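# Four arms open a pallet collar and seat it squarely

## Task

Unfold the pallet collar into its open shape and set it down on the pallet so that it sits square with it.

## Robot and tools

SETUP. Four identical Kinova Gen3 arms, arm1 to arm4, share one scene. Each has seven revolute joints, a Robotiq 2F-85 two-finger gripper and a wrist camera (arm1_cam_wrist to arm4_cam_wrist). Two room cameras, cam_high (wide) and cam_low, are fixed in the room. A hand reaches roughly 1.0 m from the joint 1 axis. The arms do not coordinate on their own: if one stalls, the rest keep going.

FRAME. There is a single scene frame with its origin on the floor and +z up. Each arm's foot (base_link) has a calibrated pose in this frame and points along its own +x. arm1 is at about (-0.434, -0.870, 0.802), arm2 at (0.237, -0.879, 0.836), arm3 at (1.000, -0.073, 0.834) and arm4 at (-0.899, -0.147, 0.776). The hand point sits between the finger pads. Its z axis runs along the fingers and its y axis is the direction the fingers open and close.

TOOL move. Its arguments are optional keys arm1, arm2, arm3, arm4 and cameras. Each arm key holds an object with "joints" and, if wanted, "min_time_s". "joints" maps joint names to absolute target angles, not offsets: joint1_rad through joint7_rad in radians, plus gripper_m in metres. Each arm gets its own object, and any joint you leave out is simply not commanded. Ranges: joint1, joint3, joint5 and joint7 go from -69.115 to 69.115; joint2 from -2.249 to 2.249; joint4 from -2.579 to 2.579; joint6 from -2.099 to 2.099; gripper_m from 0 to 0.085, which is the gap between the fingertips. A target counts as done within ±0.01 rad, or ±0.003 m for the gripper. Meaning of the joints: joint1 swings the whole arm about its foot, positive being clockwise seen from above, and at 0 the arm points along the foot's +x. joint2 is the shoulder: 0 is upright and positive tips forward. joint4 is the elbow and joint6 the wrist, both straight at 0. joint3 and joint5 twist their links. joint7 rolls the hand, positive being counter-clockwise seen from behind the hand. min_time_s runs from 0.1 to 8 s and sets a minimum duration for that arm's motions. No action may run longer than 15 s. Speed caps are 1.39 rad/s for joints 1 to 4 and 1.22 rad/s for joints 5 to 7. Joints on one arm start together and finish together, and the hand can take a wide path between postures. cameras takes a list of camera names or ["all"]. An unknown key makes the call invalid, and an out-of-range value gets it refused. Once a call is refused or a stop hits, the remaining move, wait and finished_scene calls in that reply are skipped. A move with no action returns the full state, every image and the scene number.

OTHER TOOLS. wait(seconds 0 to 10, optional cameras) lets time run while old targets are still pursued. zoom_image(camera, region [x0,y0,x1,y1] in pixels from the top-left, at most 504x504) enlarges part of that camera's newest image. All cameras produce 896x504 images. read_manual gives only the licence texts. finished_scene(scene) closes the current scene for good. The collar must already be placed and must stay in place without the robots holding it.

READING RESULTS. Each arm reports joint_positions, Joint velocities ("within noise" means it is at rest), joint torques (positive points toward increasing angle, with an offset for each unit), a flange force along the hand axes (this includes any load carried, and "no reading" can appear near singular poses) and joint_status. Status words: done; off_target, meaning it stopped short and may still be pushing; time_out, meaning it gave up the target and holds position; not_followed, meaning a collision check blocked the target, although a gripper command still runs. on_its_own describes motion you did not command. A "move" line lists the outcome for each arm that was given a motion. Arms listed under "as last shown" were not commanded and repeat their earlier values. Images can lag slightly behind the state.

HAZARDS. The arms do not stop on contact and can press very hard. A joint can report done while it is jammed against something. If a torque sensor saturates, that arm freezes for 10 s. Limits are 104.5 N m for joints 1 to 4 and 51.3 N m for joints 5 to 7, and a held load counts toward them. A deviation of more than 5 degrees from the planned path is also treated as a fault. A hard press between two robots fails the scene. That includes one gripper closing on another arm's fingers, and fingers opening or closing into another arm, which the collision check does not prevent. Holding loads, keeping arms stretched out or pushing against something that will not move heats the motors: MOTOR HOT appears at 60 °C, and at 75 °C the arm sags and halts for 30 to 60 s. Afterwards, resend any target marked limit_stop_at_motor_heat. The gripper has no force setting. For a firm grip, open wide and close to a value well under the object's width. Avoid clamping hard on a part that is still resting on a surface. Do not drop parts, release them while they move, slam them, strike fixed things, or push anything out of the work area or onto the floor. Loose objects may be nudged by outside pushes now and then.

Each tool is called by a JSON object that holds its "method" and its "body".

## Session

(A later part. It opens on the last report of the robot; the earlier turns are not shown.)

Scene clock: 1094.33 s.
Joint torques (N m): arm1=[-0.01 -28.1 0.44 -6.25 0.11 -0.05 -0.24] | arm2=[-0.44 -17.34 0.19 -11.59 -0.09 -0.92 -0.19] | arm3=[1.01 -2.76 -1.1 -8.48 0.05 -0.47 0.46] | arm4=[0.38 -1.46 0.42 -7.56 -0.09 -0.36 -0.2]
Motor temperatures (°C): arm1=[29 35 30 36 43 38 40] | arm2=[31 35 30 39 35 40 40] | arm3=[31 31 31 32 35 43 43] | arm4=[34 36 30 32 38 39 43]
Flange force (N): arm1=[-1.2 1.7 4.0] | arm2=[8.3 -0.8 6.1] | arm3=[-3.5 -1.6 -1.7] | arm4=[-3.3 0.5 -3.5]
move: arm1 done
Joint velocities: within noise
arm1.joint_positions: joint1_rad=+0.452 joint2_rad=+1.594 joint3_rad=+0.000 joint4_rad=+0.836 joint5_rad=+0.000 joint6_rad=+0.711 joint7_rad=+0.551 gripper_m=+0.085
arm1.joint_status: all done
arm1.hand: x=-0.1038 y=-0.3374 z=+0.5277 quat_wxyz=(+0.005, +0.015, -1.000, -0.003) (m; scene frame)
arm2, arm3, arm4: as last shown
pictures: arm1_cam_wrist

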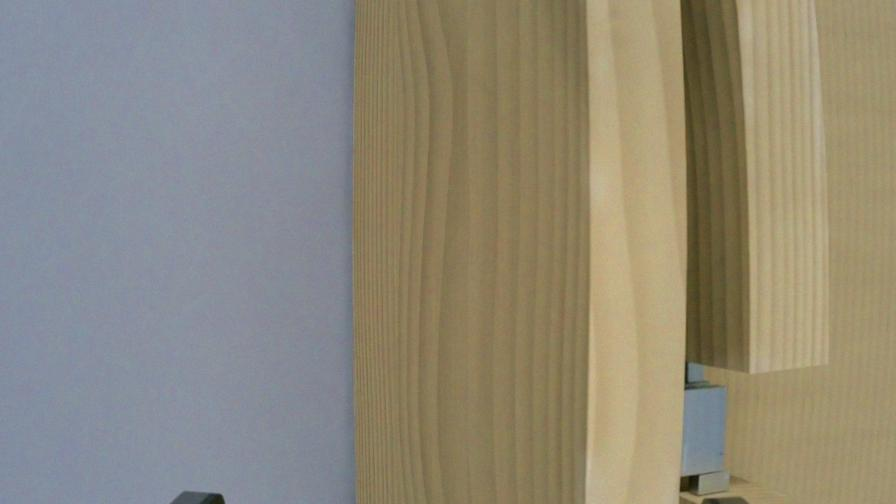

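{"method": "move", "body": {"arm1": {"joints": {"joint2_rad": 1.6255, "joint4_rad": 0.801, "joint6_rad": 0.7145, "joint7_rad": 0.551}, "min_time_s": 2}, "cameras": ["arm1_cam_wrist"]}}

{"method": "zoom_image", "body": {"camera": "arm1_cam_wrist", "region": [560, 304, 860, 504]}}

Scene clock: 1121.13 s.
Joint torques (N m): arm1=[0.59 -17.97 1.32 -7.18 0.46 -3.06 -0.69] | arm2=[-0.46 -17.36 0.22 -11.68 -0.09 -0.92 -0.19] | arm3=[1.01 -2.72 -1.1 -8.51 0.05 -0.48 0.45] | arm4=[0.38 -1.52 0.45 -7.56 -0.01 -0.28 -0.18]
Motor temperatures (°C): arm1=[29 36 30 35 43 38 40] | arm2=[31 35 30 39 35 40 40] | arm3=[31 31 31 32 35 43 43] | arm4=[34 36 30 32 38 39 43]
Flange force (N): arm1=[7.1 -10.2 -23.0] | arm2=[8.7 -0.8 6.4] | arm3=[-3.3 -1.6 -1.6] | arm4=[-3.5 0.8 -3.3]
move: arm1 done
Joint velocities: within noise
arm1.joint_positions: joint1_rad=+0.452 joint2_rad=+1.625 joint3_rad=+0.000 joint4_rad=+0.801 joint5_rad=+0.000 joint6_rad=+0.715 joint7_rad=+0.551 gripper_m=+0.085
arm1.joint_status: all done
arm1.hand: x=-0.1038 y=-0.3370 z=+0.5152 quat_wxyz=(+0.005, +0.015, -1.000, -0.003) (m; scene frame)
arm2, arm3, arm4: as last shown
pictures: arm1_cam_wrist

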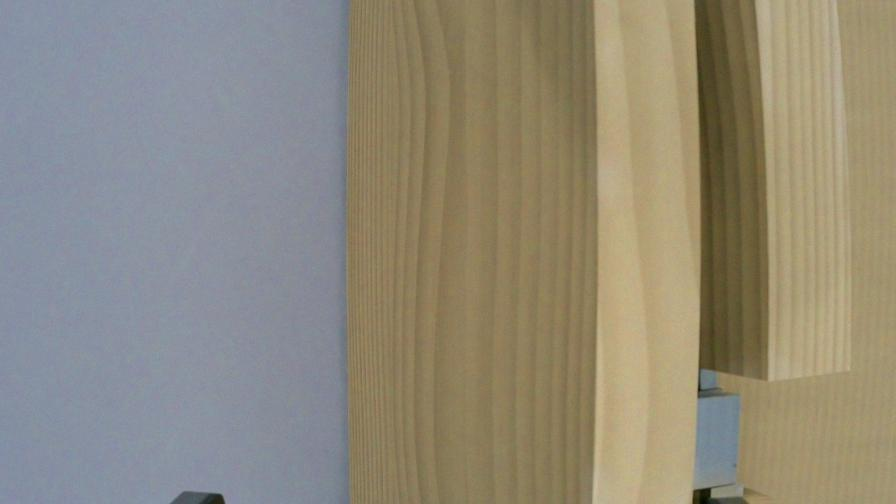

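Scaled by 1.680 from the camera's 896x504 image, which has a finer 1280x720 frame.

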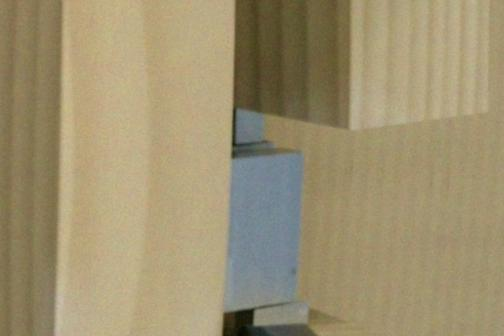

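{"method": "move", "body": {"arm1": {"joints": {"joint2_rad": 1.596, "joint4_rad": 0.836, "joint6_rad": 0.709}, "min_time_s": 1}}}

{"method": "move", "body": {"arm1": {"joints": {"joint1_rad": 0.4534, "joint2_rad": 1.6006, "joint4_rad": 0.8363, "joint6_rad": 0.7047, "joint7_rad": 0.5498}, "min_time_s": 1}}}

{"method": "move", "body": {"arm1": {"joints": {"joint2_rad": 1.6251, "joint4_rad": 0.81, "joint6_rad": 0.7065}, "min_time_s": 2}, "cameras": ["arm1_cam_wrist"]}}

{"method": "zoom_image", "body": {"camera": "arm1_cam_wrist", "region": [560, 304, 860, 504]}}

Scene clock: 1159.13 s.
Joint torques (N m): arm1=[-0.04 -28.09 0.47 -6.23 0.09 -0.01 -0.26] | arm2=[-0.41 -17.35 0.17 -11.71 -0.08 -0.93 -0.19] | arm3=[1 -2.77 -1.13 -8.48 0.05 -0.46 0.45] | arm4=[0.33 -1.44 0.42 -7.56 -0.02 -0.39 -0.16]
Motor temperatures (°C): arm1=[29 36 30 35 43 38 40] | arm2=[31 35 30 39 35 40 40] | arm3=[31 31 31 32 35 43 43] | arm4=[34 36 30 32 38 39 43]
Flange force (N): arm1=[-1.1 1.5 4.0] | arm2=[8.9 -0.7 6.4] | arm3=[-3.5 -1.7 -1.6] | arm4=[-3.2 0.8 -3.6]
move: arm1 done
Joint velocities: within noise
arm1.joint_positions: joint1_rad=+0.452 joint2_rad=+1.596 joint3_rad=+0.000 joint4_rad=+0.836 joint5_rad=+0.000 joint6_rad=+0.709 joint7_rad=+0.551 gripper_m=+0.085
arm1.joint_status: all done
arm1.hand: x=-0.1041 y=-0.3378 z=+0.5264 quat_wxyz=(+0.005, +0.015, -1.000, -0.003) (m; scene frame)
arm2: as last shown
arm3.joint_positions: joint1_rad=-0.415 joint2_rad=-0.360 joint3_rad=+0.000 joint4_rad=+1.570 joint5_rad=+0.000 joint6_rad=+1.600 joint7_rad=+1.570 gripper_m=+0.085
arm3.joint_status: not commanded
arm3.hand: x=+0.7800 y=-0.1905 z=+1.3292 quat_wxyz=(-0.047, -0.944, -0.285, +0.157) (m; scene frame)
arm4.joint_positions: joint1_rad=+0.150 joint2_rad=-0.400 joint3_rad=+0.000 joint4_rad=+1.490 joint5_rad=+0.000 joint6_rad=+1.900 joint7_rad=+1.570 gripper_m=+0.085
arm4.joint_status: not commanded
arm4.hand: x=-0.7604 y=-0.2346 z=+1.2856 quat_wxyz=(-0.070, -0.228, -0.971, +0.024) (m; scene frame)
pictures: none

Scene clock: 1160.43 s.
Joint torques (N m): arm1=[0 -28.01 0.53 -6.17 0.16 -0.1 -0.19] | arm2=[-0.44 -17.31 0.21 -11.72 -0.05 -0.93 -0.22] | arm3=[0.97 -2.77 -1.11 -8.52 0.04 -0.46 0.45] | arm4=[0.38 -1.52 0.47 -7.5 -0.05 -0.35 -0.2]
Motor temperatures (°C): arm1=[29 36 30 35 43 38 40] | arm2=[31 35 30 39 35 40 40] | arm3=[31 31 31 32 35 43 43] | arm4=[34 36 30 32 38 39 43]
Flange force (N): arm1=[-1.3 2.1 4.0] | arm2=[9.0 -0.8 6.5] | arm3=[-3.4 -1.6 -1.5] | arm4=[-3.6 0.7 -3.8]
move: arm1 done
Joint velocities: within noise
arm1.joint_positions: joint1_rad=+0.453 joint2_rad=+1.601 joint3_rad=+0.000 joint4_rad=+0.836 joint5_rad=+0.000 joint6_rad=+0.705 joint7_rad=+0.550 gripper_m=+0.085
arm1.joint_status: all done
arm1.hand: x=-0.1041 y=-0.3395 z=+0.5235 quat_wxyz=(+0.005, +0.014, -1.000, -0.003) (m; scene frame)
arm2, arm3, arm4: as last shown
pictures: none

Scene clock: 1162.73 s.
Joint torques (N m): arm1=[-0.77 -20.88 0.1 -6.63 0.03 -1.94 -0.4] | arm2=[-0.45 -17.3 0.2 -11.67 -0.06 -0.94 -0.18] | arm3=[1.03 -2.76 -1.12 -8.51 0.05 -0.46 0.46] | arm4=[0.35 -1.47 0.44 -7.56 -0.02 -0.31 -0.13]
Motor temperatures (°C): arm1=[29 36 30 35 43 38 40] | arm2=[31 35 30 39 35 40 40] | arm3=[31 31 31 32 35 43 43] | arm4=[34 36 30 32 38 39 43]
Flange force (N): arm1=[2.9 -7.1 -14.5] | arm2=[8.8 -0.7 6.3] | arm3=[-3.4 -1.6 -1.5] | arm4=[-3.4 0.9 -3.3]
move: arm1 done
Joint velocities: within noise
arm1.joint_positions: joint1_rad=+0.453 joint2_rad=+1.625 joint3_rad=+0.000 joint4_rad=+0.810 joint5_rad=+0.000 joint6_rad=+0.707 joint7_rad=+0.550 gripper_m=+0.085
arm1.joint_status: all done
arm1.hand: x=-0.1042 y=-0.3395 z=+0.5135 quat_wxyz=(+0.005, +0.014, -1.000, -0.003) (m; scene frame)
arm2, arm3, arm4: as last shown
pictures: arm1_cam_wrist

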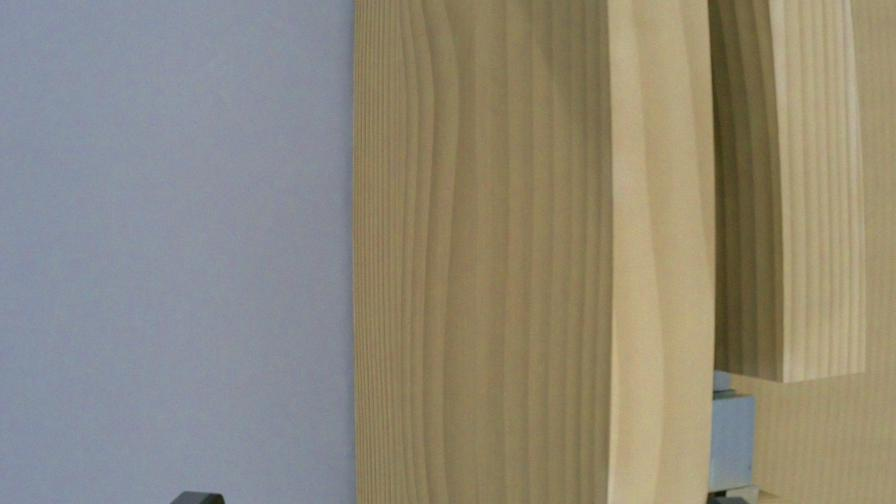

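Scaled by 1.680 from the camera's 896x504 image, which has a finer 1280x720 frame.

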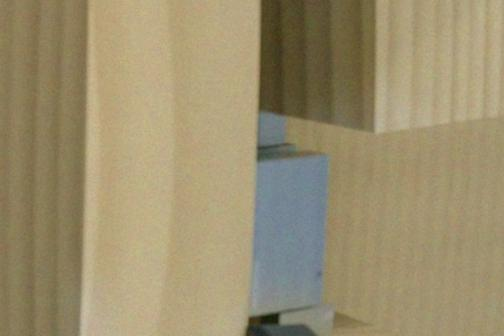

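{"method": "move", "body": {"arm1": {"joints": {"joint1_rad": 0.4631, "joint2_rad": 1.6009, "joint4_rad": 0.8783, "joint6_rad": 0.6624, "joint7_rad": 0.54}, "min_time_s": 3}, "cameras": ["arm1_cam_wrist"]}}

{"method": "zoom_image", "body": {"camera": "arm1_cam_wrist", "region": [560, 304, 860, 504]}}

Scene clock: 1237.57 s.
Joint torques (N m): arm1=[1.28 -21.3 1.69 -2.97 0.55 0.83 -0.36] | arm2=[-0.48 -17.34 0.17 -11.71 -0.07 -0.89 -0.17] | arm3=[1.03 -2.74 -1.11 -8.52 0.03 -0.48 0.47] | arm4=[0.38 -1.51 0.46 -7.59 -0.05 -0.33 -0.16]
Motor temperatures (°C): arm1=[29 35 30 35 43 38 40] | arm2=[31 35 30 40 35 40 40] | arm3=[31 31 31 32 35 43 42] | arm4=[34 36 30 32 38 39 43]
Flange force (N): arm1=[-0.4 4.0 -4.3] | arm2=[9.0 -0.8 6.6] | arm3=[-3.3 -1.6 -1.5] | arm4=[-3.4 0.8 -3.3]
move: arm1 done
Joint velocities: within noise
arm1.joint_positions: joint1_rad=+0.463 joint2_rad=+1.601 joint3_rad=+0.000 joint4_rad=+0.878 joint5_rad=+0.000 joint6_rad=+0.662 joint7_rad=+0.540 gripper_m=+0.085
arm1.joint_status: all done
arm1.hand: x=-0.1043 y=-0.3516 z=+0.5149 quat_wxyz=(+0.005, +0.004, -1.000, -0.003) (m; scene frame)
arm2.joint_positions: joint1_rad=+0.097 joint2_rad=+0.354 joint3_rad=+0.000 joint4_rad=+0.961 joint5_rad=+0.000 joint6_rad=+1.530 joint7_rad=+1.570 gripper_m=+0.085
arm2.joint_status: not commanded
arm2.hand: x=+0.2653 y=-0.3394 z=+1.2989 quat_wxyz=(-0.103, +0.698, -0.700, -0.108) (m; scene frame)
arm3, arm4: as last shown
pictures: arm1_cam_wrist

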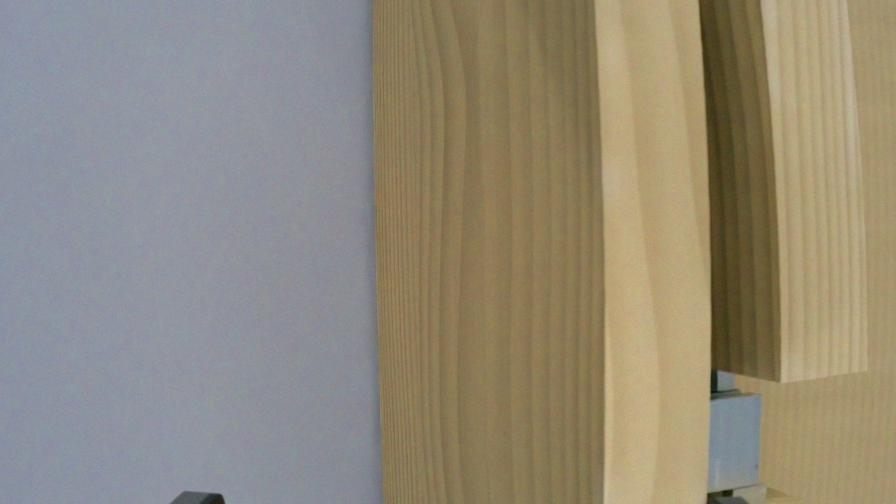

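Scaled by 1.680 from the camera's 896x504 image, which has a finer 1280x720 frame.

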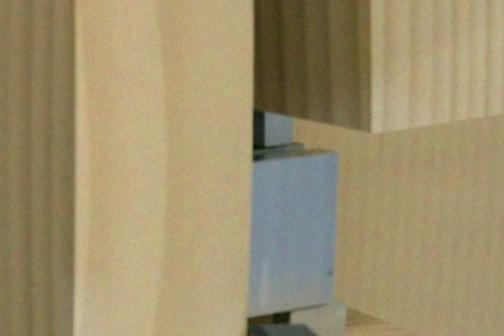

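{"method": "move", "body": {"arm1": {"joints": {"joint1_rad": 0.4631, "joint2_rad": 1.6384, "joint4_rad": 0.8379, "joint6_rad": 0.6653}, "min_time_s": 3}, "cameras": ["arm1_cam_wrist"]}}

{"method": "zoom_image", "body": {"camera": "arm1_cam_wrist", "region": [560, 304, 860, 504]}}

Scene clock: 1264.00 s.
Joint torques (N m): arm1=[-4.86 -10.89 -3.43 3.31 -0.7 3.42 0.24] | arm2=[-0.43 -17.31 0.2 -11.7 -0.08 -0.92 -0.19] | arm3=[1.01 -2.73 -1.12 -8.49 0.05 -0.47 0.45] | arm4=[0.27 -1.45 0.42 -7.54 -0.01 -0.29 -0.17]
Motor temperatures (°C): arm1=[29 36 30 35 43 38 40] | arm2=[31 35 30 40 35 40 40] | arm3=[31 31 31 32 35 43 42] | arm4=[34 36 30 32 38 39 43]
Flange force (N): arm1=[-12.4 5.9 -13.4] | arm2=[8.9 -0.7 6.5] | arm3=[-3.4 -1.7 -1.6] | arm4=[-3.3 0.7 -3.4]
move: arm1 done
Joint velocities: within noise
arm1.joint_positions: joint1_rad=+0.463 joint2_rad=+1.638 joint3_rad=+0.000 joint4_rad=+0.838 joint5_rad=+0.000 joint6_rad=+0.665 joint7_rad=+0.540 gripper_m=+0.085
arm1.joint_status: all done
arm1.hand: x=-0.1045 y=-0.3515 z=+0.4997 quat_wxyz=(+0.005, +0.004, -1.000, -0.003) (m; scene frame)
arm2, arm3, arm4: as last shown
pictures: arm1_cam_wrist

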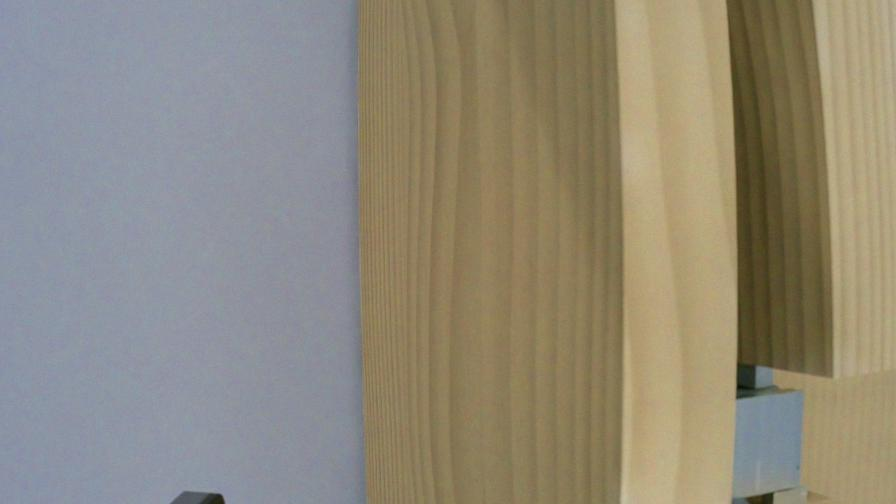

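Scaled by 1.680 from the camera's 896x504 image, which has a finer 1280x720 frame.

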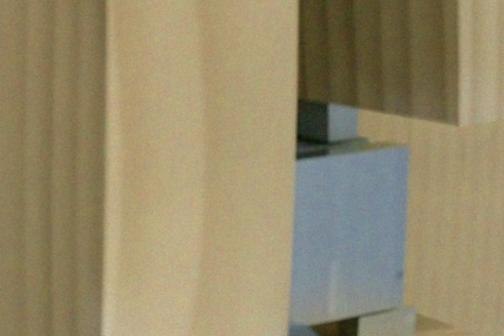

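{"method": "move", "body": {"arm1": {"joints": {"gripper_m": 0.014}}, "cameras": ["arm1_cam_wrist", "arm2_cam_wrist"]}}

Scene clock: 1281.27 s.
Joint torques (N m): arm1=[-6.56 -15.23 -6.86 -4.2 -2.94 -2.21 -0.67] | arm2=[-0.44 -17.31 0.2 -11.66 -0.09 -0.91 -0.2] | arm3=[0.99 -2.78 -1.12 -8.49 0.07 -0.47 0.45] | arm4=[0.35 -1.42 0.47 -7.52 0 -0.35 -0.16]
Motor temperatures (°C): arm1=[29 35 30 35 43 38 40] | arm2=[31 35 30 40 35 40 40] | arm3=[31 31 31 32 35 43 42] | arm4=[34 36 30 32 38 39 43]
Flange force (N): arm1=[-8.2 -8.2 -21.9] | arm2=[8.7 -0.7 6.4] | arm3=[-3.5 -1.7 -1.6] | arm4=[-3.3 0.9 -3.6]
move: arm1 off_target
Joint velocities: within noise
arm1.joint_positions: joint1_rad=+0.463 joint2_rad=+1.639 joint3_rad=+0.000 joint4_rad=+0.838 joint5_rad=+0.000 joint6_rad=+0.665 joint7_rad=+0.540 gripper_m=+0.022
arm1.joint_status: gripper_m off_target (ended at +0.022, target +0.014)
arm1.hand: x=-0.1045 y=-0.3516 z=+0.4996 quat_wxyz=(+0.005, +0.004, -1.000, -0.003) (m; scene frame)
arm2, arm3, arm4: as last shown
pictures: arm1_cam_wrist, arm2_cam_wrist

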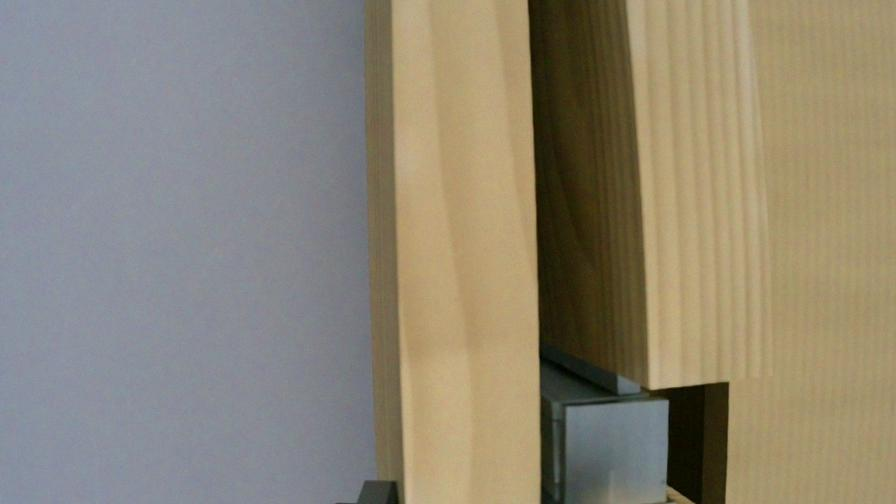

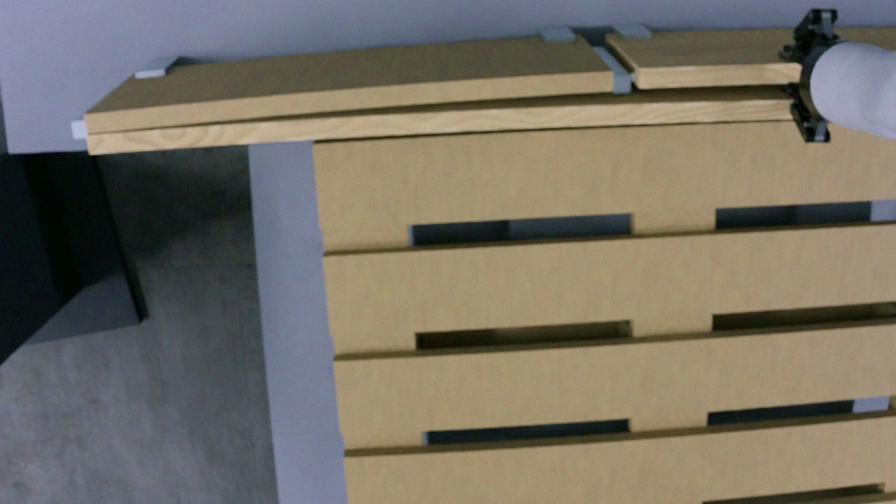

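{"method": "move", "body": {"arm1": {"joints": {"joint1_rad": 0.507, "joint2_rad": 1.5615, "joint4_rad": 1.077, "joint6_rad": 0.503, "joint7_rad": 0.584}, "min_time_s": 1}}}

{"method": "move", "body": {"arm1": {"joints": {"joint1_rad": 0.558, "joint2_rad": 1.511, "joint4_rad": 1.265, "joint6_rad": 0.365, "joint7_rad": 0.635}, "min_time_s": 1}, "cameras": ["arm1_cam_wrist", "arm2_cam_wrist", "cam_high"]}}

{"method": "zoom_image", "body": {"camera": "cam_high", "region": [390, 130, 590, 330]}}

Scene clock: 1317.20 s.
Joint torques (N m): arm1=[-3.49 -35.5 -1.42 -3.51 0.89 2.87 1.22] | arm2=[-0.47 -17.29 0.21 -11.68 -0.09 -0.93 -0.19] | arm3=[1 -2.78 -1.12 -8.48 0.04 -0.45 0.44] | arm4=[0.4 -1.49 0.42 -7.61 -0.03 -0.28 -0.18]
Motor temperatures (°C): arm1=[29 36 30 35 43 38 40] | arm2=[31 35 30 40 35 40 40] | arm3=[31 31 31 32 35 43 42] | arm4=[34 36 30 32 38 39 43]
Flange force (N): arm1=[-7.6 4.5 28.0] | arm2=[8.9 -0.8 6.4] | arm3=[-3.5 -1.7 -1.6] | arm4=[-3.4 0.6 -3.1]
move: arm1 done
Joint velocities: within noise
arm1.joint_positions: joint1_rad=+0.507 joint2_rad=+1.562 joint3_rad=+0.000 joint4_rad=+1.077 joint5_rad=+0.000 joint6_rad=+0.503 joint7_rad=+0.584 gripper_m=+0.019
arm1.joint_status: all done
arm1.hand: x=-0.1046 y=-0.4015 z=+0.5036 quat_wxyz=(+0.005, +0.004, -1.000, -0.003) (m; scene frame)
arm2, arm3, arm4: as last shown
pictures: none

Scene clock: 1318.50 s.
Joint torques (N m): arm1=[-1.39 -39.42 -1.04 -3.93 0.01 1.91 0.11] | arm2=[-0.46 -17.36 0.19 -11.67 -0.09 -0.91 -0.18] | arm3=[0.98 -2.77 -1.12 -8.48 0.05 -0.48 0.45] | arm4=[0.38 -1.46 0.41 -7.56 -0.01 -0.35 -0.17]
Motor temperatures (°C): arm1=[29 36 30 35 43 38 40] | arm2=[31 35 30 40 35 40 40] | arm3=[31 31 31 32 35 43 42] | arm4=[34 36 30 32 38 39 43]
Flange force (N): arm1=[-4.6 2.7 36.2] | arm2=[8.7 -0.7 6.4] | arm3=[-3.5 -1.7 -1.7] | arm4=[-3.3 0.7 -3.5]
move: arm1 done
Joint velocities: within noise
arm1.joint_positions: joint1_rad=+0.558 joint2_rad=+1.511 joint3_rad=+0.000 joint4_rad=+1.265 joint5_rad=+0.000 joint6_rad=+0.365 joint7_rad=+0.635 gripper_m=+0.019
arm1.joint_status: all done
arm1.hand: x=-0.1046 y=-0.4513 z=+0.5064 quat_wxyz=(+0.005, +0.004, -1.000, -0.003) (m; scene frame)
arm2, arm3, arm4: as last shown
pictures: arm1_cam_wrist, arm2_cam_wrist, cam_high

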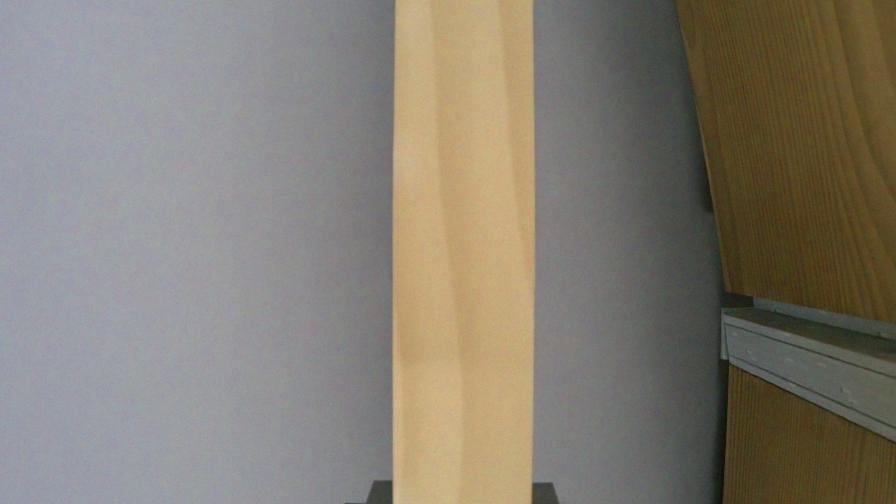

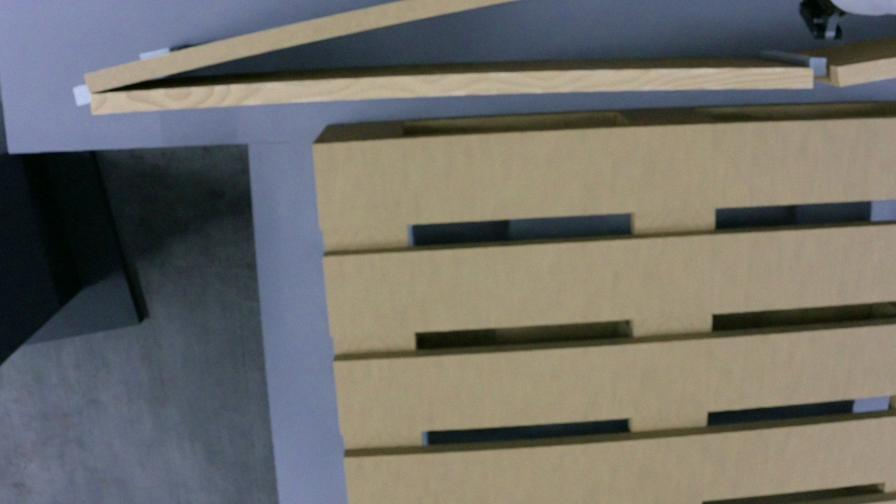

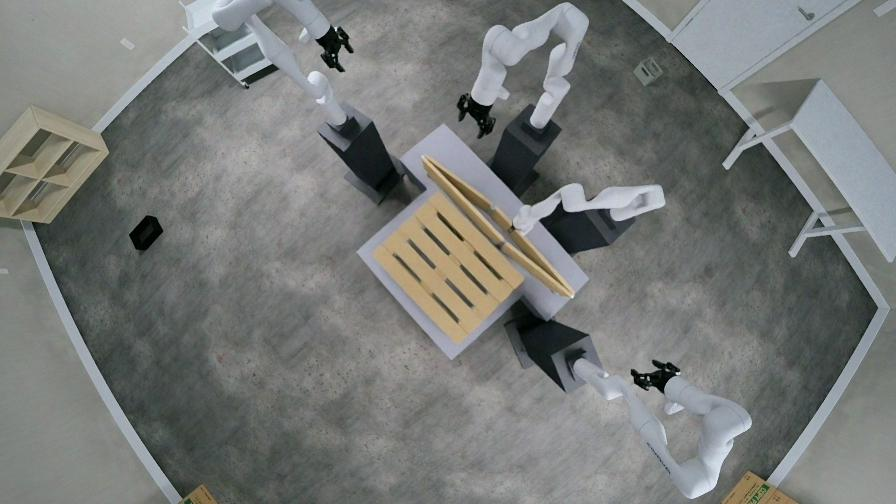

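Scaled by 2.520 from the camera's 896x504 image, which has a finer 1280x720 frame.

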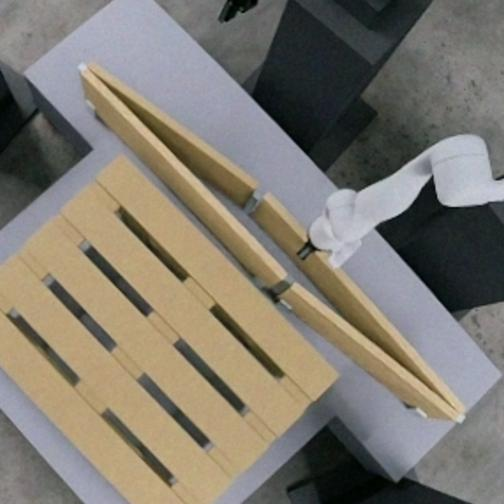

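{"method": "move", "body": {"arm2": {"joints": {"joint1_rad": -0.241, "joint2_rad": 1.362, "joint4_rad": 1.445, "joint6_rad": 0.334, "joint7_rad": 2.831, "gripper_m": 0.0}, "min_time_s": 3}, "cameras": ["arm2_cam_wrist", "arm1_cam_wrist", "cam_high"]}}

{"method": "zoom_image", "body": {"camera": "cam_high", "region": [420, 120, 600, 300]}}

Scene clock: 1445.77 s.
Joint torques (N m): arm1=[-1.34 -39.4 -1.04 -3.86 0.02 1.94 0.1] | arm2=[-0.49 -23.34 0.51 -4.98 -0.06 -0.12 -0.19] | arm3=[0.99 -2.72 -1.12 -8.48 0.05 -0.47 0.47] | arm4=[0.29 -1.48 0.5 -7.62 -0.03 -0.3 -0.2]
Motor temperatures (°C): arm1=[29 47 30 35 43 38 40] | arm2=[31 35 30 40 35 40 39] | arm3=[31 30 31 32 34 43 42] | arm4=[34 36 30 32 38 39 43]
Flange force (N): arm1=[-4.6 2.9 36.3] | arm2=[2.9 6.4 -1.7] | arm3=[-3.4 -1.6 -1.7] | arm4=[-3.3 0.9 -3.1]
move: arm2 done
Joint velocities: within noise
arm1: as last shown
arm1.hand: x=-0.1046 y=-0.4512 z=+0.5064 quat_wxyz=(+0.005, +0.004, -1.000, -0.003) (m; scene frame)
arm2.joint_positions: joint1_rad=-0.241 joint2_rad=+1.362 joint3_rad=+0.000 joint4_rad=+1.445 joint5_rad=+0.000 joint6_rad=+0.334 joint7_rad=+2.831 gripper_m=+0.000
arm2.joint_status: all done
arm2.hand: x=+0.0875 y=-0.3844 z=+0.6027 quat_wxyz=(-0.002, +1.000, +0.014, -0.004) (m; scene frame)
arm3.joint_positions: joint1_rad=-0.415 joint2_rad=-0.360 joint3_rad=+0.000 joint4_rad=+1.570 joint5_rad=+0.000 joint6_rad=+1.600 joint7_rad=+1.570 gripper_m=+0.085
arm3.joint_status: not commanded
arm3.hand: x=+0.7800 y=-0.1905 z=+1.3292 quat_wxyz=(-0.047, -0.944, -0.285, +0.157) (m; scene frame)
arm4.joint_positions: joint1_rad=+0.150 joint2_rad=-0.400 joint3_rad=+0.000 joint4_rad=+1.490 joint5_rad=+0.000 joint6_rad=+1.900 joint7_rad=+1.570 gripper_m=+0.085
arm4.joint_status: not commanded
arm4.hand: x=-0.7604 y=-0.2346 z=+1.2856 quat_wxyz=(-0.070, -0.228, -0.971, +0.024) (m; scene frame)
pictures: arm1_cam_wrist, arm2_cam_wrist, cam_high

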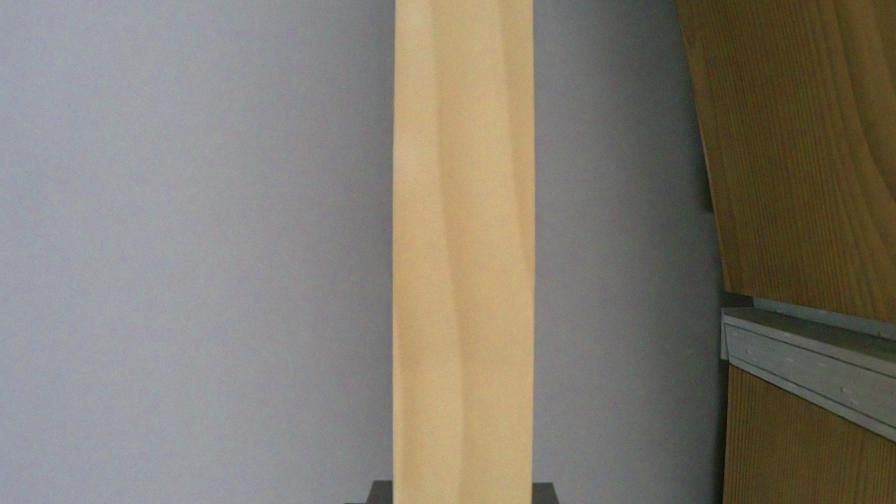

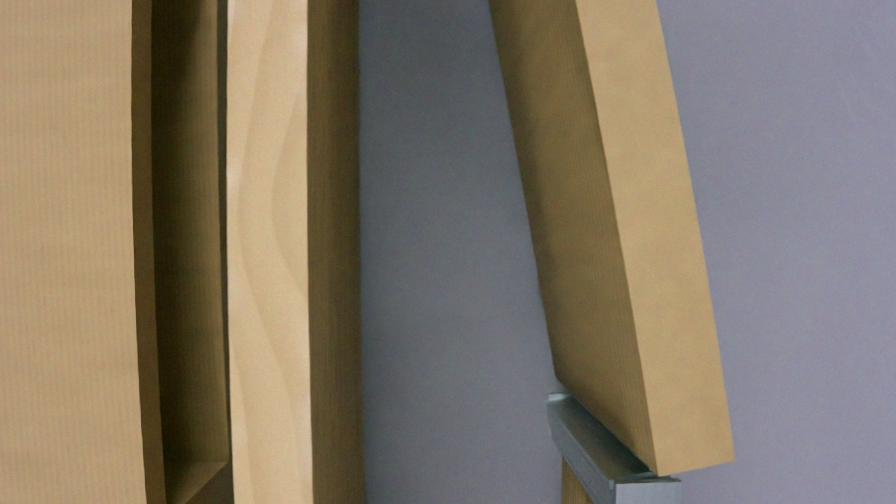

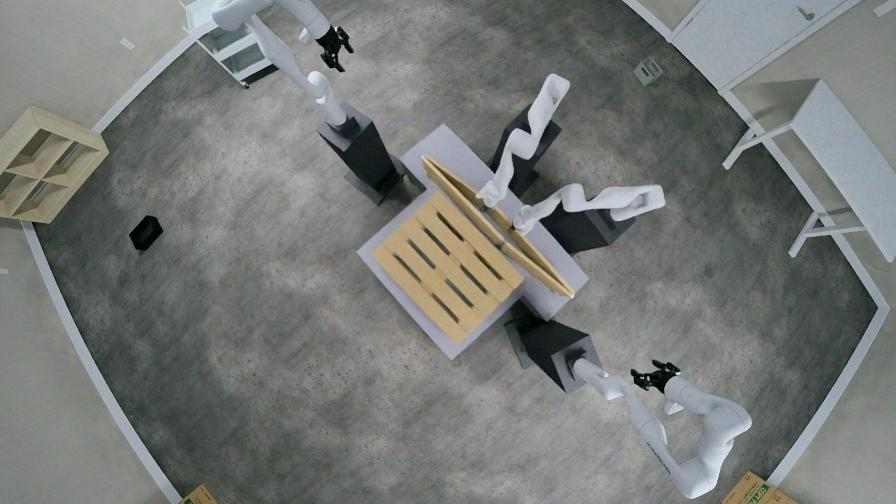

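Scaled by 2.800 from the camera's 896x504 image, which has a finer 1280x720 frame.

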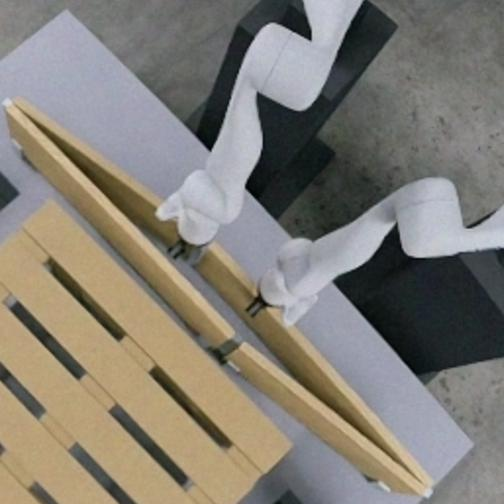

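{"method": "move", "body": {"cameras": ["all"]}}

Scene clock: 1498.90 s.
Joint torques (N m): arm1=[-1.32 -39.39 -1.05 -3.81 0.01 1.94 0.12] | arm2=[-0.5 -23.24 0.53 -4.93 -0.05 -0.13 -0.18] | arm3=[1.03 -2.76 -1.07 -8.51 0.04 -0.47 0.44] | arm4=[0.41 -1.51 0.37 -7.61 0 -0.32 -0.18]
Motor temperatures (°C): arm1=[29 49 30 35 43 38 40] | arm2=[31 35 30 39 35 40 40] | arm3=[31 30 31 32 34 42 42] | arm4=[34 36 30 32 38 39 43]
Flange force (N): arm1=[-4.7 3.1 36.4] | arm2=[2.8 6.3 -1.8] | arm3=[-3.4 -1.6 -1.5] | arm4=[-3.4 0.5 -3.2]
Joint velocities: within noise
arm1.joint_positions: joint1_rad=+0.558 joint2_rad=+1.511 joint3_rad=+0.000 joint4_rad=+1.265 joint5_rad=+0.000 joint6_rad=+0.365 joint7_rad=+0.635 gripper_m=+0.019
arm1.joint_status: not commanded
arm1.hand: x=-0.1046 y=-0.4512 z=+0.5064 quat_wxyz=(+0.005, +0.004, -1.000, -0.003) (m; scene frame)
arm2.joint_positions: joint1_rad=-0.241 joint2_rad=+1.362 joint3_rad=+0.000 joint4_rad=+1.445 joint5_rad=+0.000 joint6_rad=+0.334 joint7_rad=+2.831 gripper_m=+0.000
arm2.joint_status: all done
arm2.hand: x=+0.0875 y=-0.3844 z=+0.6027 quat_wxyz=(-0.002, +1.000, +0.014, -0.004) (m; scene frame)
arm3.joint_positions: joint1_rad=-0.415 joint2_rad=-0.360 joint3_rad=+0.000 joint4_rad=+1.570 joint5_rad=+0.000 joint6_rad=+1.600 joint7_rad=+1.570 gripper_m=+0.085
arm3.joint_status: not commanded
arm3.hand: x=+0.7800 y=-0.1905 z=+1.3292 quat_wxyz=(-0.047, -0.944, -0.285, +0.157) (m; scene frame)
arm4.joint_positions: joint1_rad=+0.150 joint2_rad=-0.400 joint3_rad=+0.000 joint4_rad=+1.490 joint5_rad=+0.000 joint6_rad=+1.900 joint7_rad=+1.570 gripper_m=+0.085
arm4.joint_status: not commanded
arm4.hand: x=-0.7604 y=-0.2346 z=+1.2856 quat_wxyz=(-0.070, -0.228, -0.971, +0.024) (m; scene frame)
pictures: arm1_cam_wrist, arm2_cam_wrist, arm3_cam_wrist, arm4_cam_wrist, cam_high, cam_low

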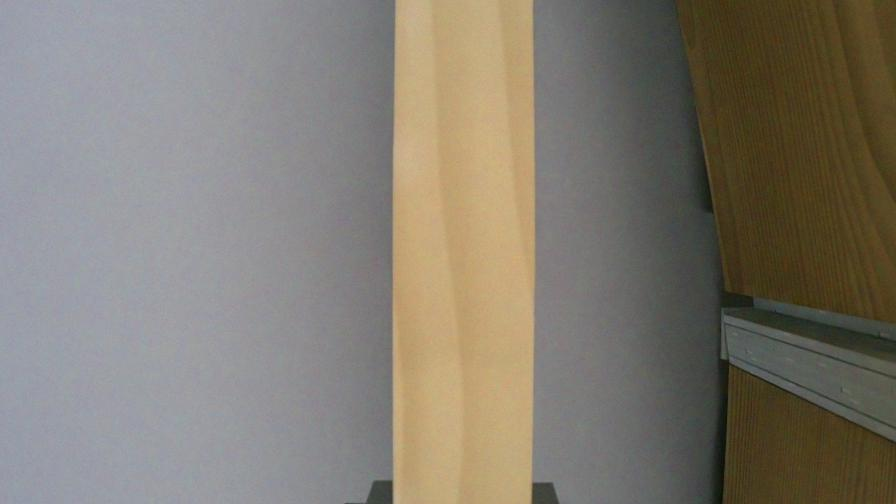

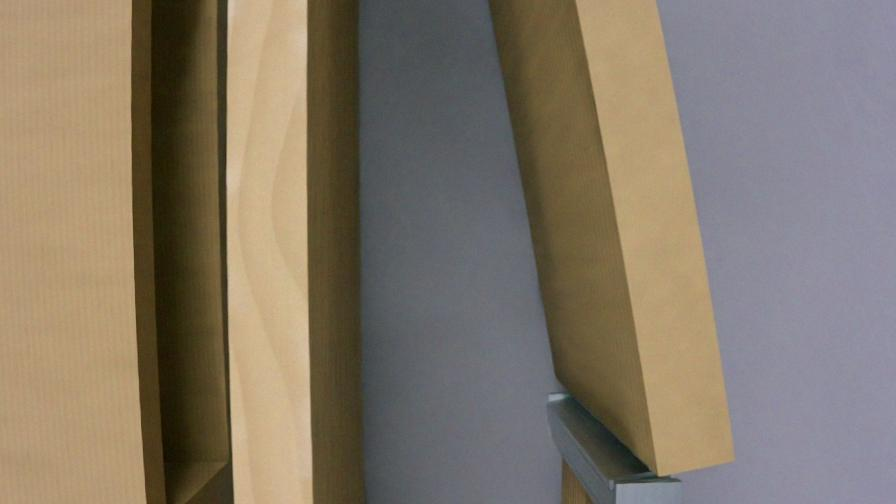

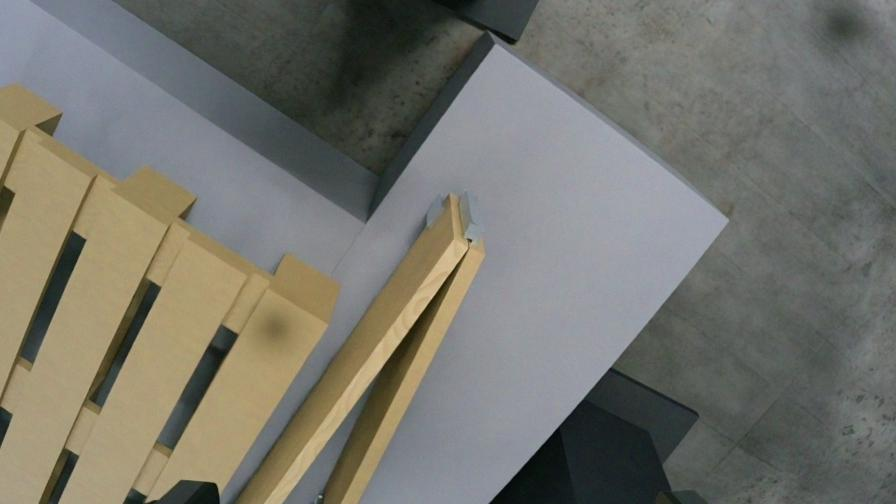

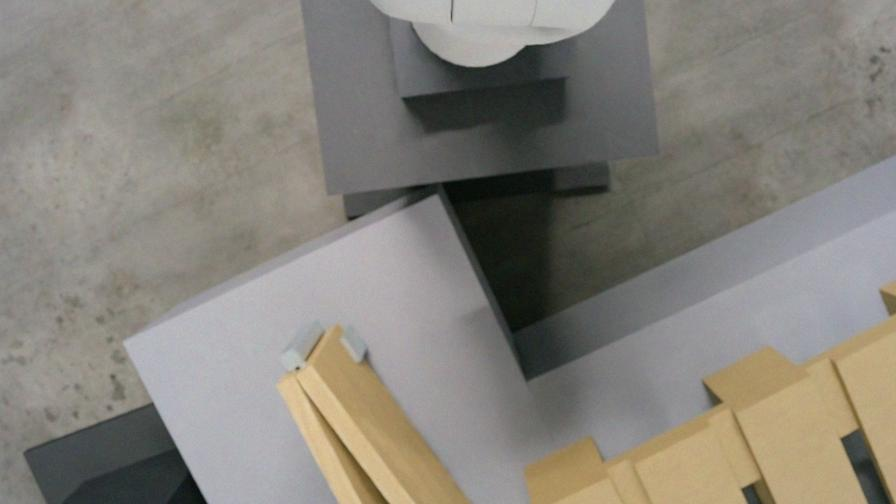

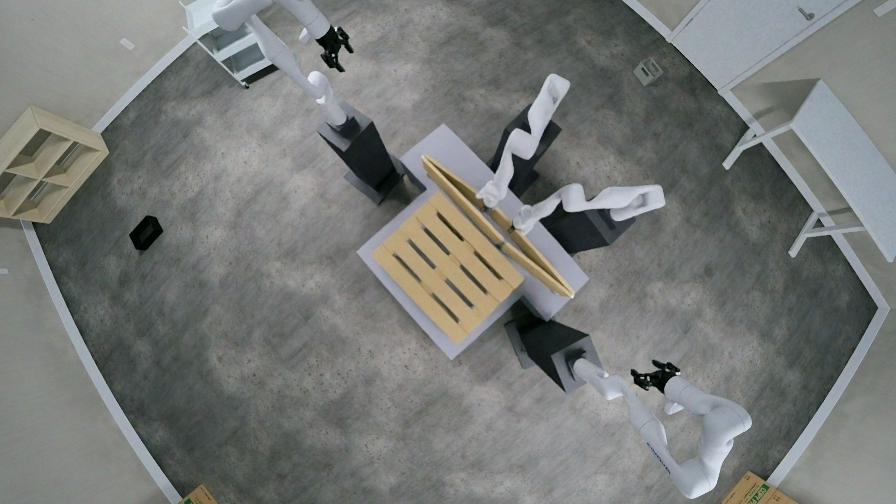

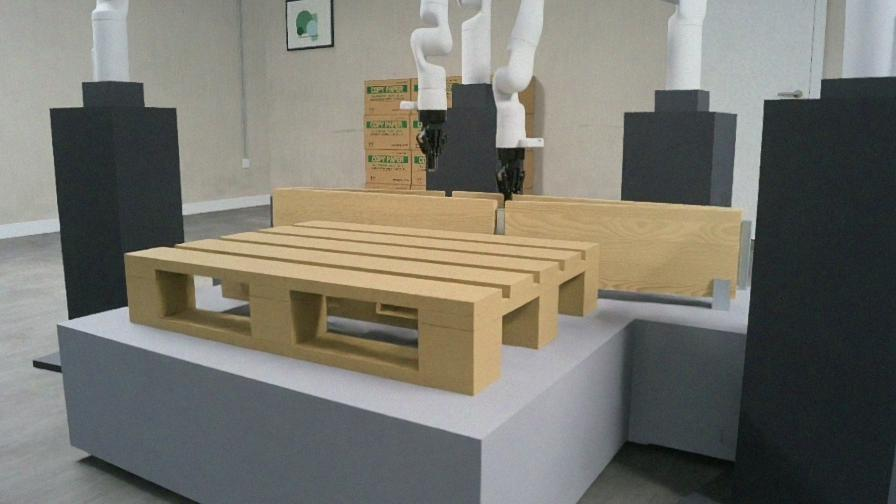

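{"method": "move", "body": {"arm2": {"joints": {"joint2_rad": 1.6076, "joint4_rad": 1.2289, "joint6_rad": 0.3051}, "min_time_s": 2.5}, "cameras": ["arm2_cam_wrist"]}}

Scene clock: 1504.90 s.
Joint torques (N m): arm1=[-1.4 -39.44 -1.12 -3.86 0.01 1.9 0.15] | arm2=[-0.5 -23.43 0.55 -4.67 -0.02 -0.13 -0.21] | arm3=[1.01 -2.75 -1.14 -8.48 0.05 -0.48 0.46] | arm4=[0.33 -1.47 0.44 -7.57 -0.04 -0.31 -0.14]
Motor temperatures (°C): arm1=[29 49 30 35 43 38 40] | arm2=[31 35 30 39 35 40 40] | arm3=[31 30 31 32 34 42 42] | arm4=[34 36 30 32 38 39 43]
Flange force (N): arm1=[-4.7 3.0 36.4] | arm2=[2.9 6.6 -3.4] | arm3=[-3.5 -1.7 -1.7] | arm4=[-3.4 0.8 -3.3]
move: arm2 done
Joint velocities: within noise
arm1, arm3, arm4: as last shown
arm2.joint_positions: joint1_rad=-0.241 joint2_rad=+1.608 joint3_rad=+0.000 joint4_rad=+1.229 joint5_rad=+0.000 joint6_rad=+0.305 joint7_rad=+2.831 gripper_m=+0.000
arm2.joint_status: all done
arm2.hand: x=+0.0867 y=-0.3842 z=+0.4971 quat_wxyz=(-0.001, +1.000, +0.014, -0.004) (m; scene frame)
pictures: arm2_cam_wrist

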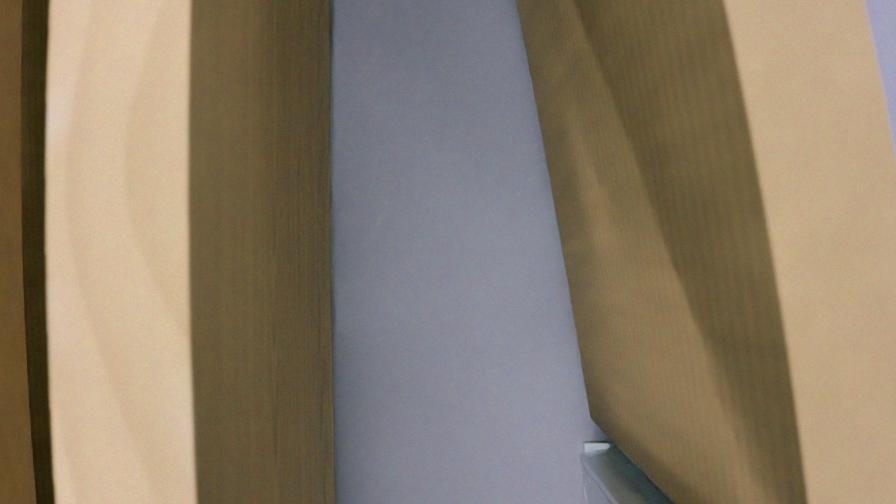

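{"method": "move", "body": {"arm1": {"joints": {"joint1_rad": 0.6419, "joint2_rad": 1.4907, "joint4_rad": 1.3722, "joint6_rad": 0.2787, "joint7_rad": 0.7189}, "min_time_s": 3}, "arm2": {"joints": {"joint1_rad": -0.2202, "joint2_rad": 1.6389, "joint4_rad": 1.081, "joint6_rad": 0.4217, "joint7_rad": 2.8518}, "min_time_s": 3}, "cameras": ["arm1_cam_wrist", "arm2_cam_wrist", "cam_high", "arm3_cam_wrist"]}}

Scene clock: 1571.83 s.
Joint torques (N m): arm1=[-1.04 -34.96 -1.12 -3.67 0.66 -0.35 0.71] | arm2=[3.81 -16.53 4.54 -9.59 0.76 -3.48 -0.27] | arm3=[1.04 -2.77 -1.11 -8.48 0.04 -0.46 0.46] | arm4=[0.26 -1.49 0.46 -7.54 -0.04 -0.33 -0.15]
Motor temperatures (°C): arm1=[29 51 30 35 43 38 39] | arm2=[31 34 30 39 35 40 40] | arm3=[31 30 31 32 34 42 42] | arm4=[34 36 30 32 38 39 43]
Flange force (N): arm1=[-3.3 3.4 26.2] | arm2=[-0.8 24.5 -32.8] | arm3=[-3.5 -1.6 -1.6] | arm4=[-3.4 0.9 -3.5]
move: arm1 done; arm2 done
Joint velocities: within noise
arm1.joint_positions: joint1_rad=+0.642 joint2_rad=+1.491 joint3_rad=+0.000 joint4_rad=+1.372 joint5_rad=+0.000 joint6_rad=+0.279 joint7_rad=+0.719 gripper_m=+0.019
arm1.joint_status: all done
arm1.hand: x=-0.0883 y=-0.5008 z=+0.5058 quat_wxyz=(+0.005, +0.004, -1.000, -0.003) (m; scene frame)
arm2.joint_positions: joint1_rad=-0.220 joint2_rad=+1.639 joint3_rad=+0.000 joint4_rad=+1.081 joint5_rad=+0.000 joint6_rad=+0.422 joint7_rad=+2.852 gripper_m=+0.000
arm2.joint_status: all done
arm2.hand: x=+0.0866 y=-0.3494 z=+0.4970 quat_wxyz=(-0.001, +1.000, +0.014, -0.004) (m; scene frame)
arm3, arm4: as last shown
pictures: arm1_cam_wrist, arm2_cam_wrist, arm3_cam_wrist, cam_high

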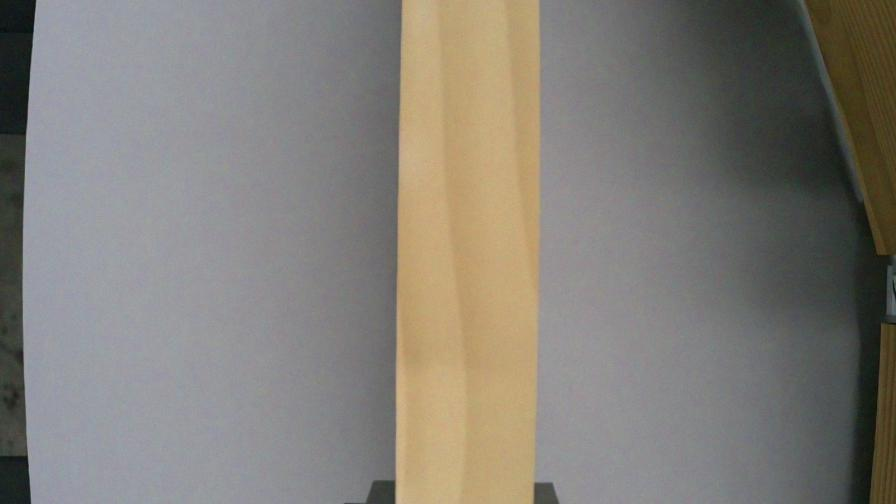

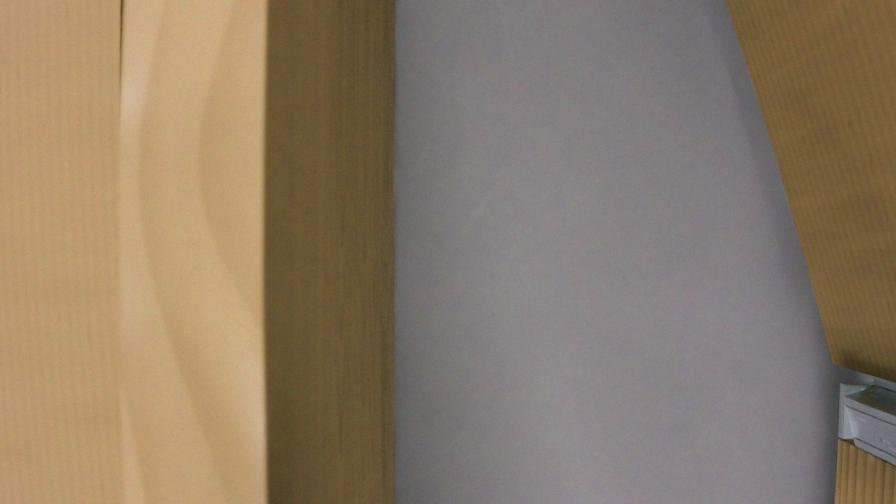

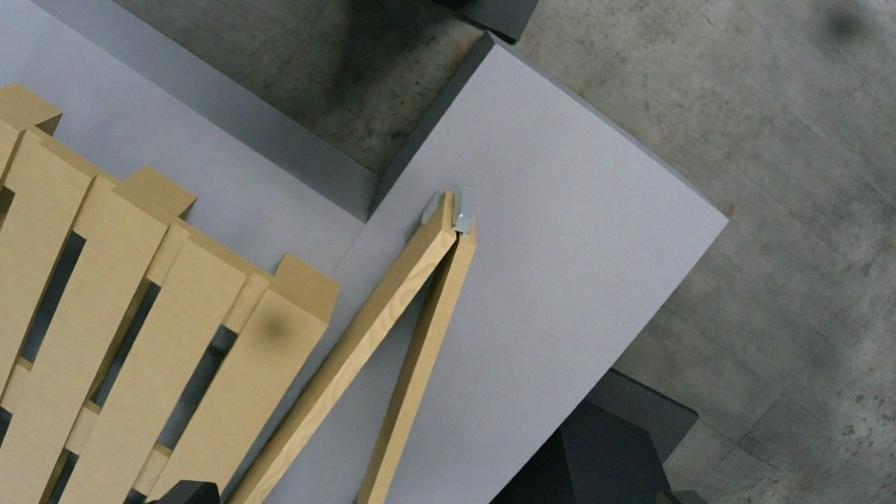

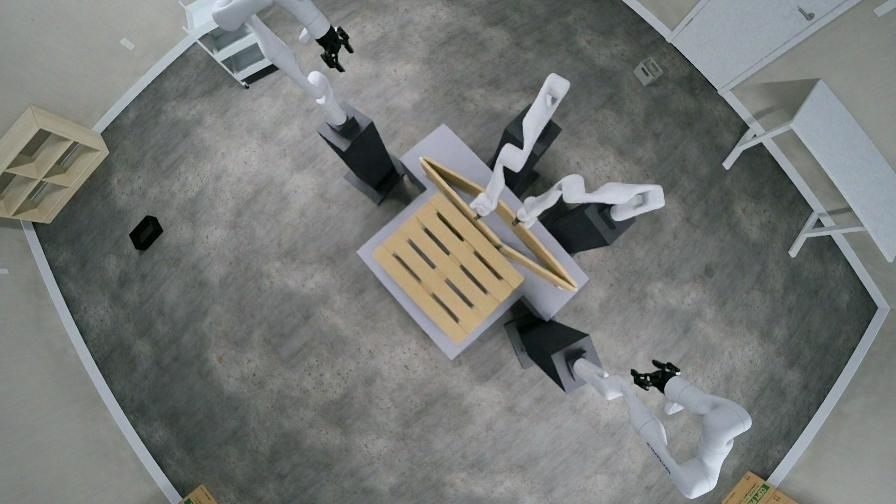

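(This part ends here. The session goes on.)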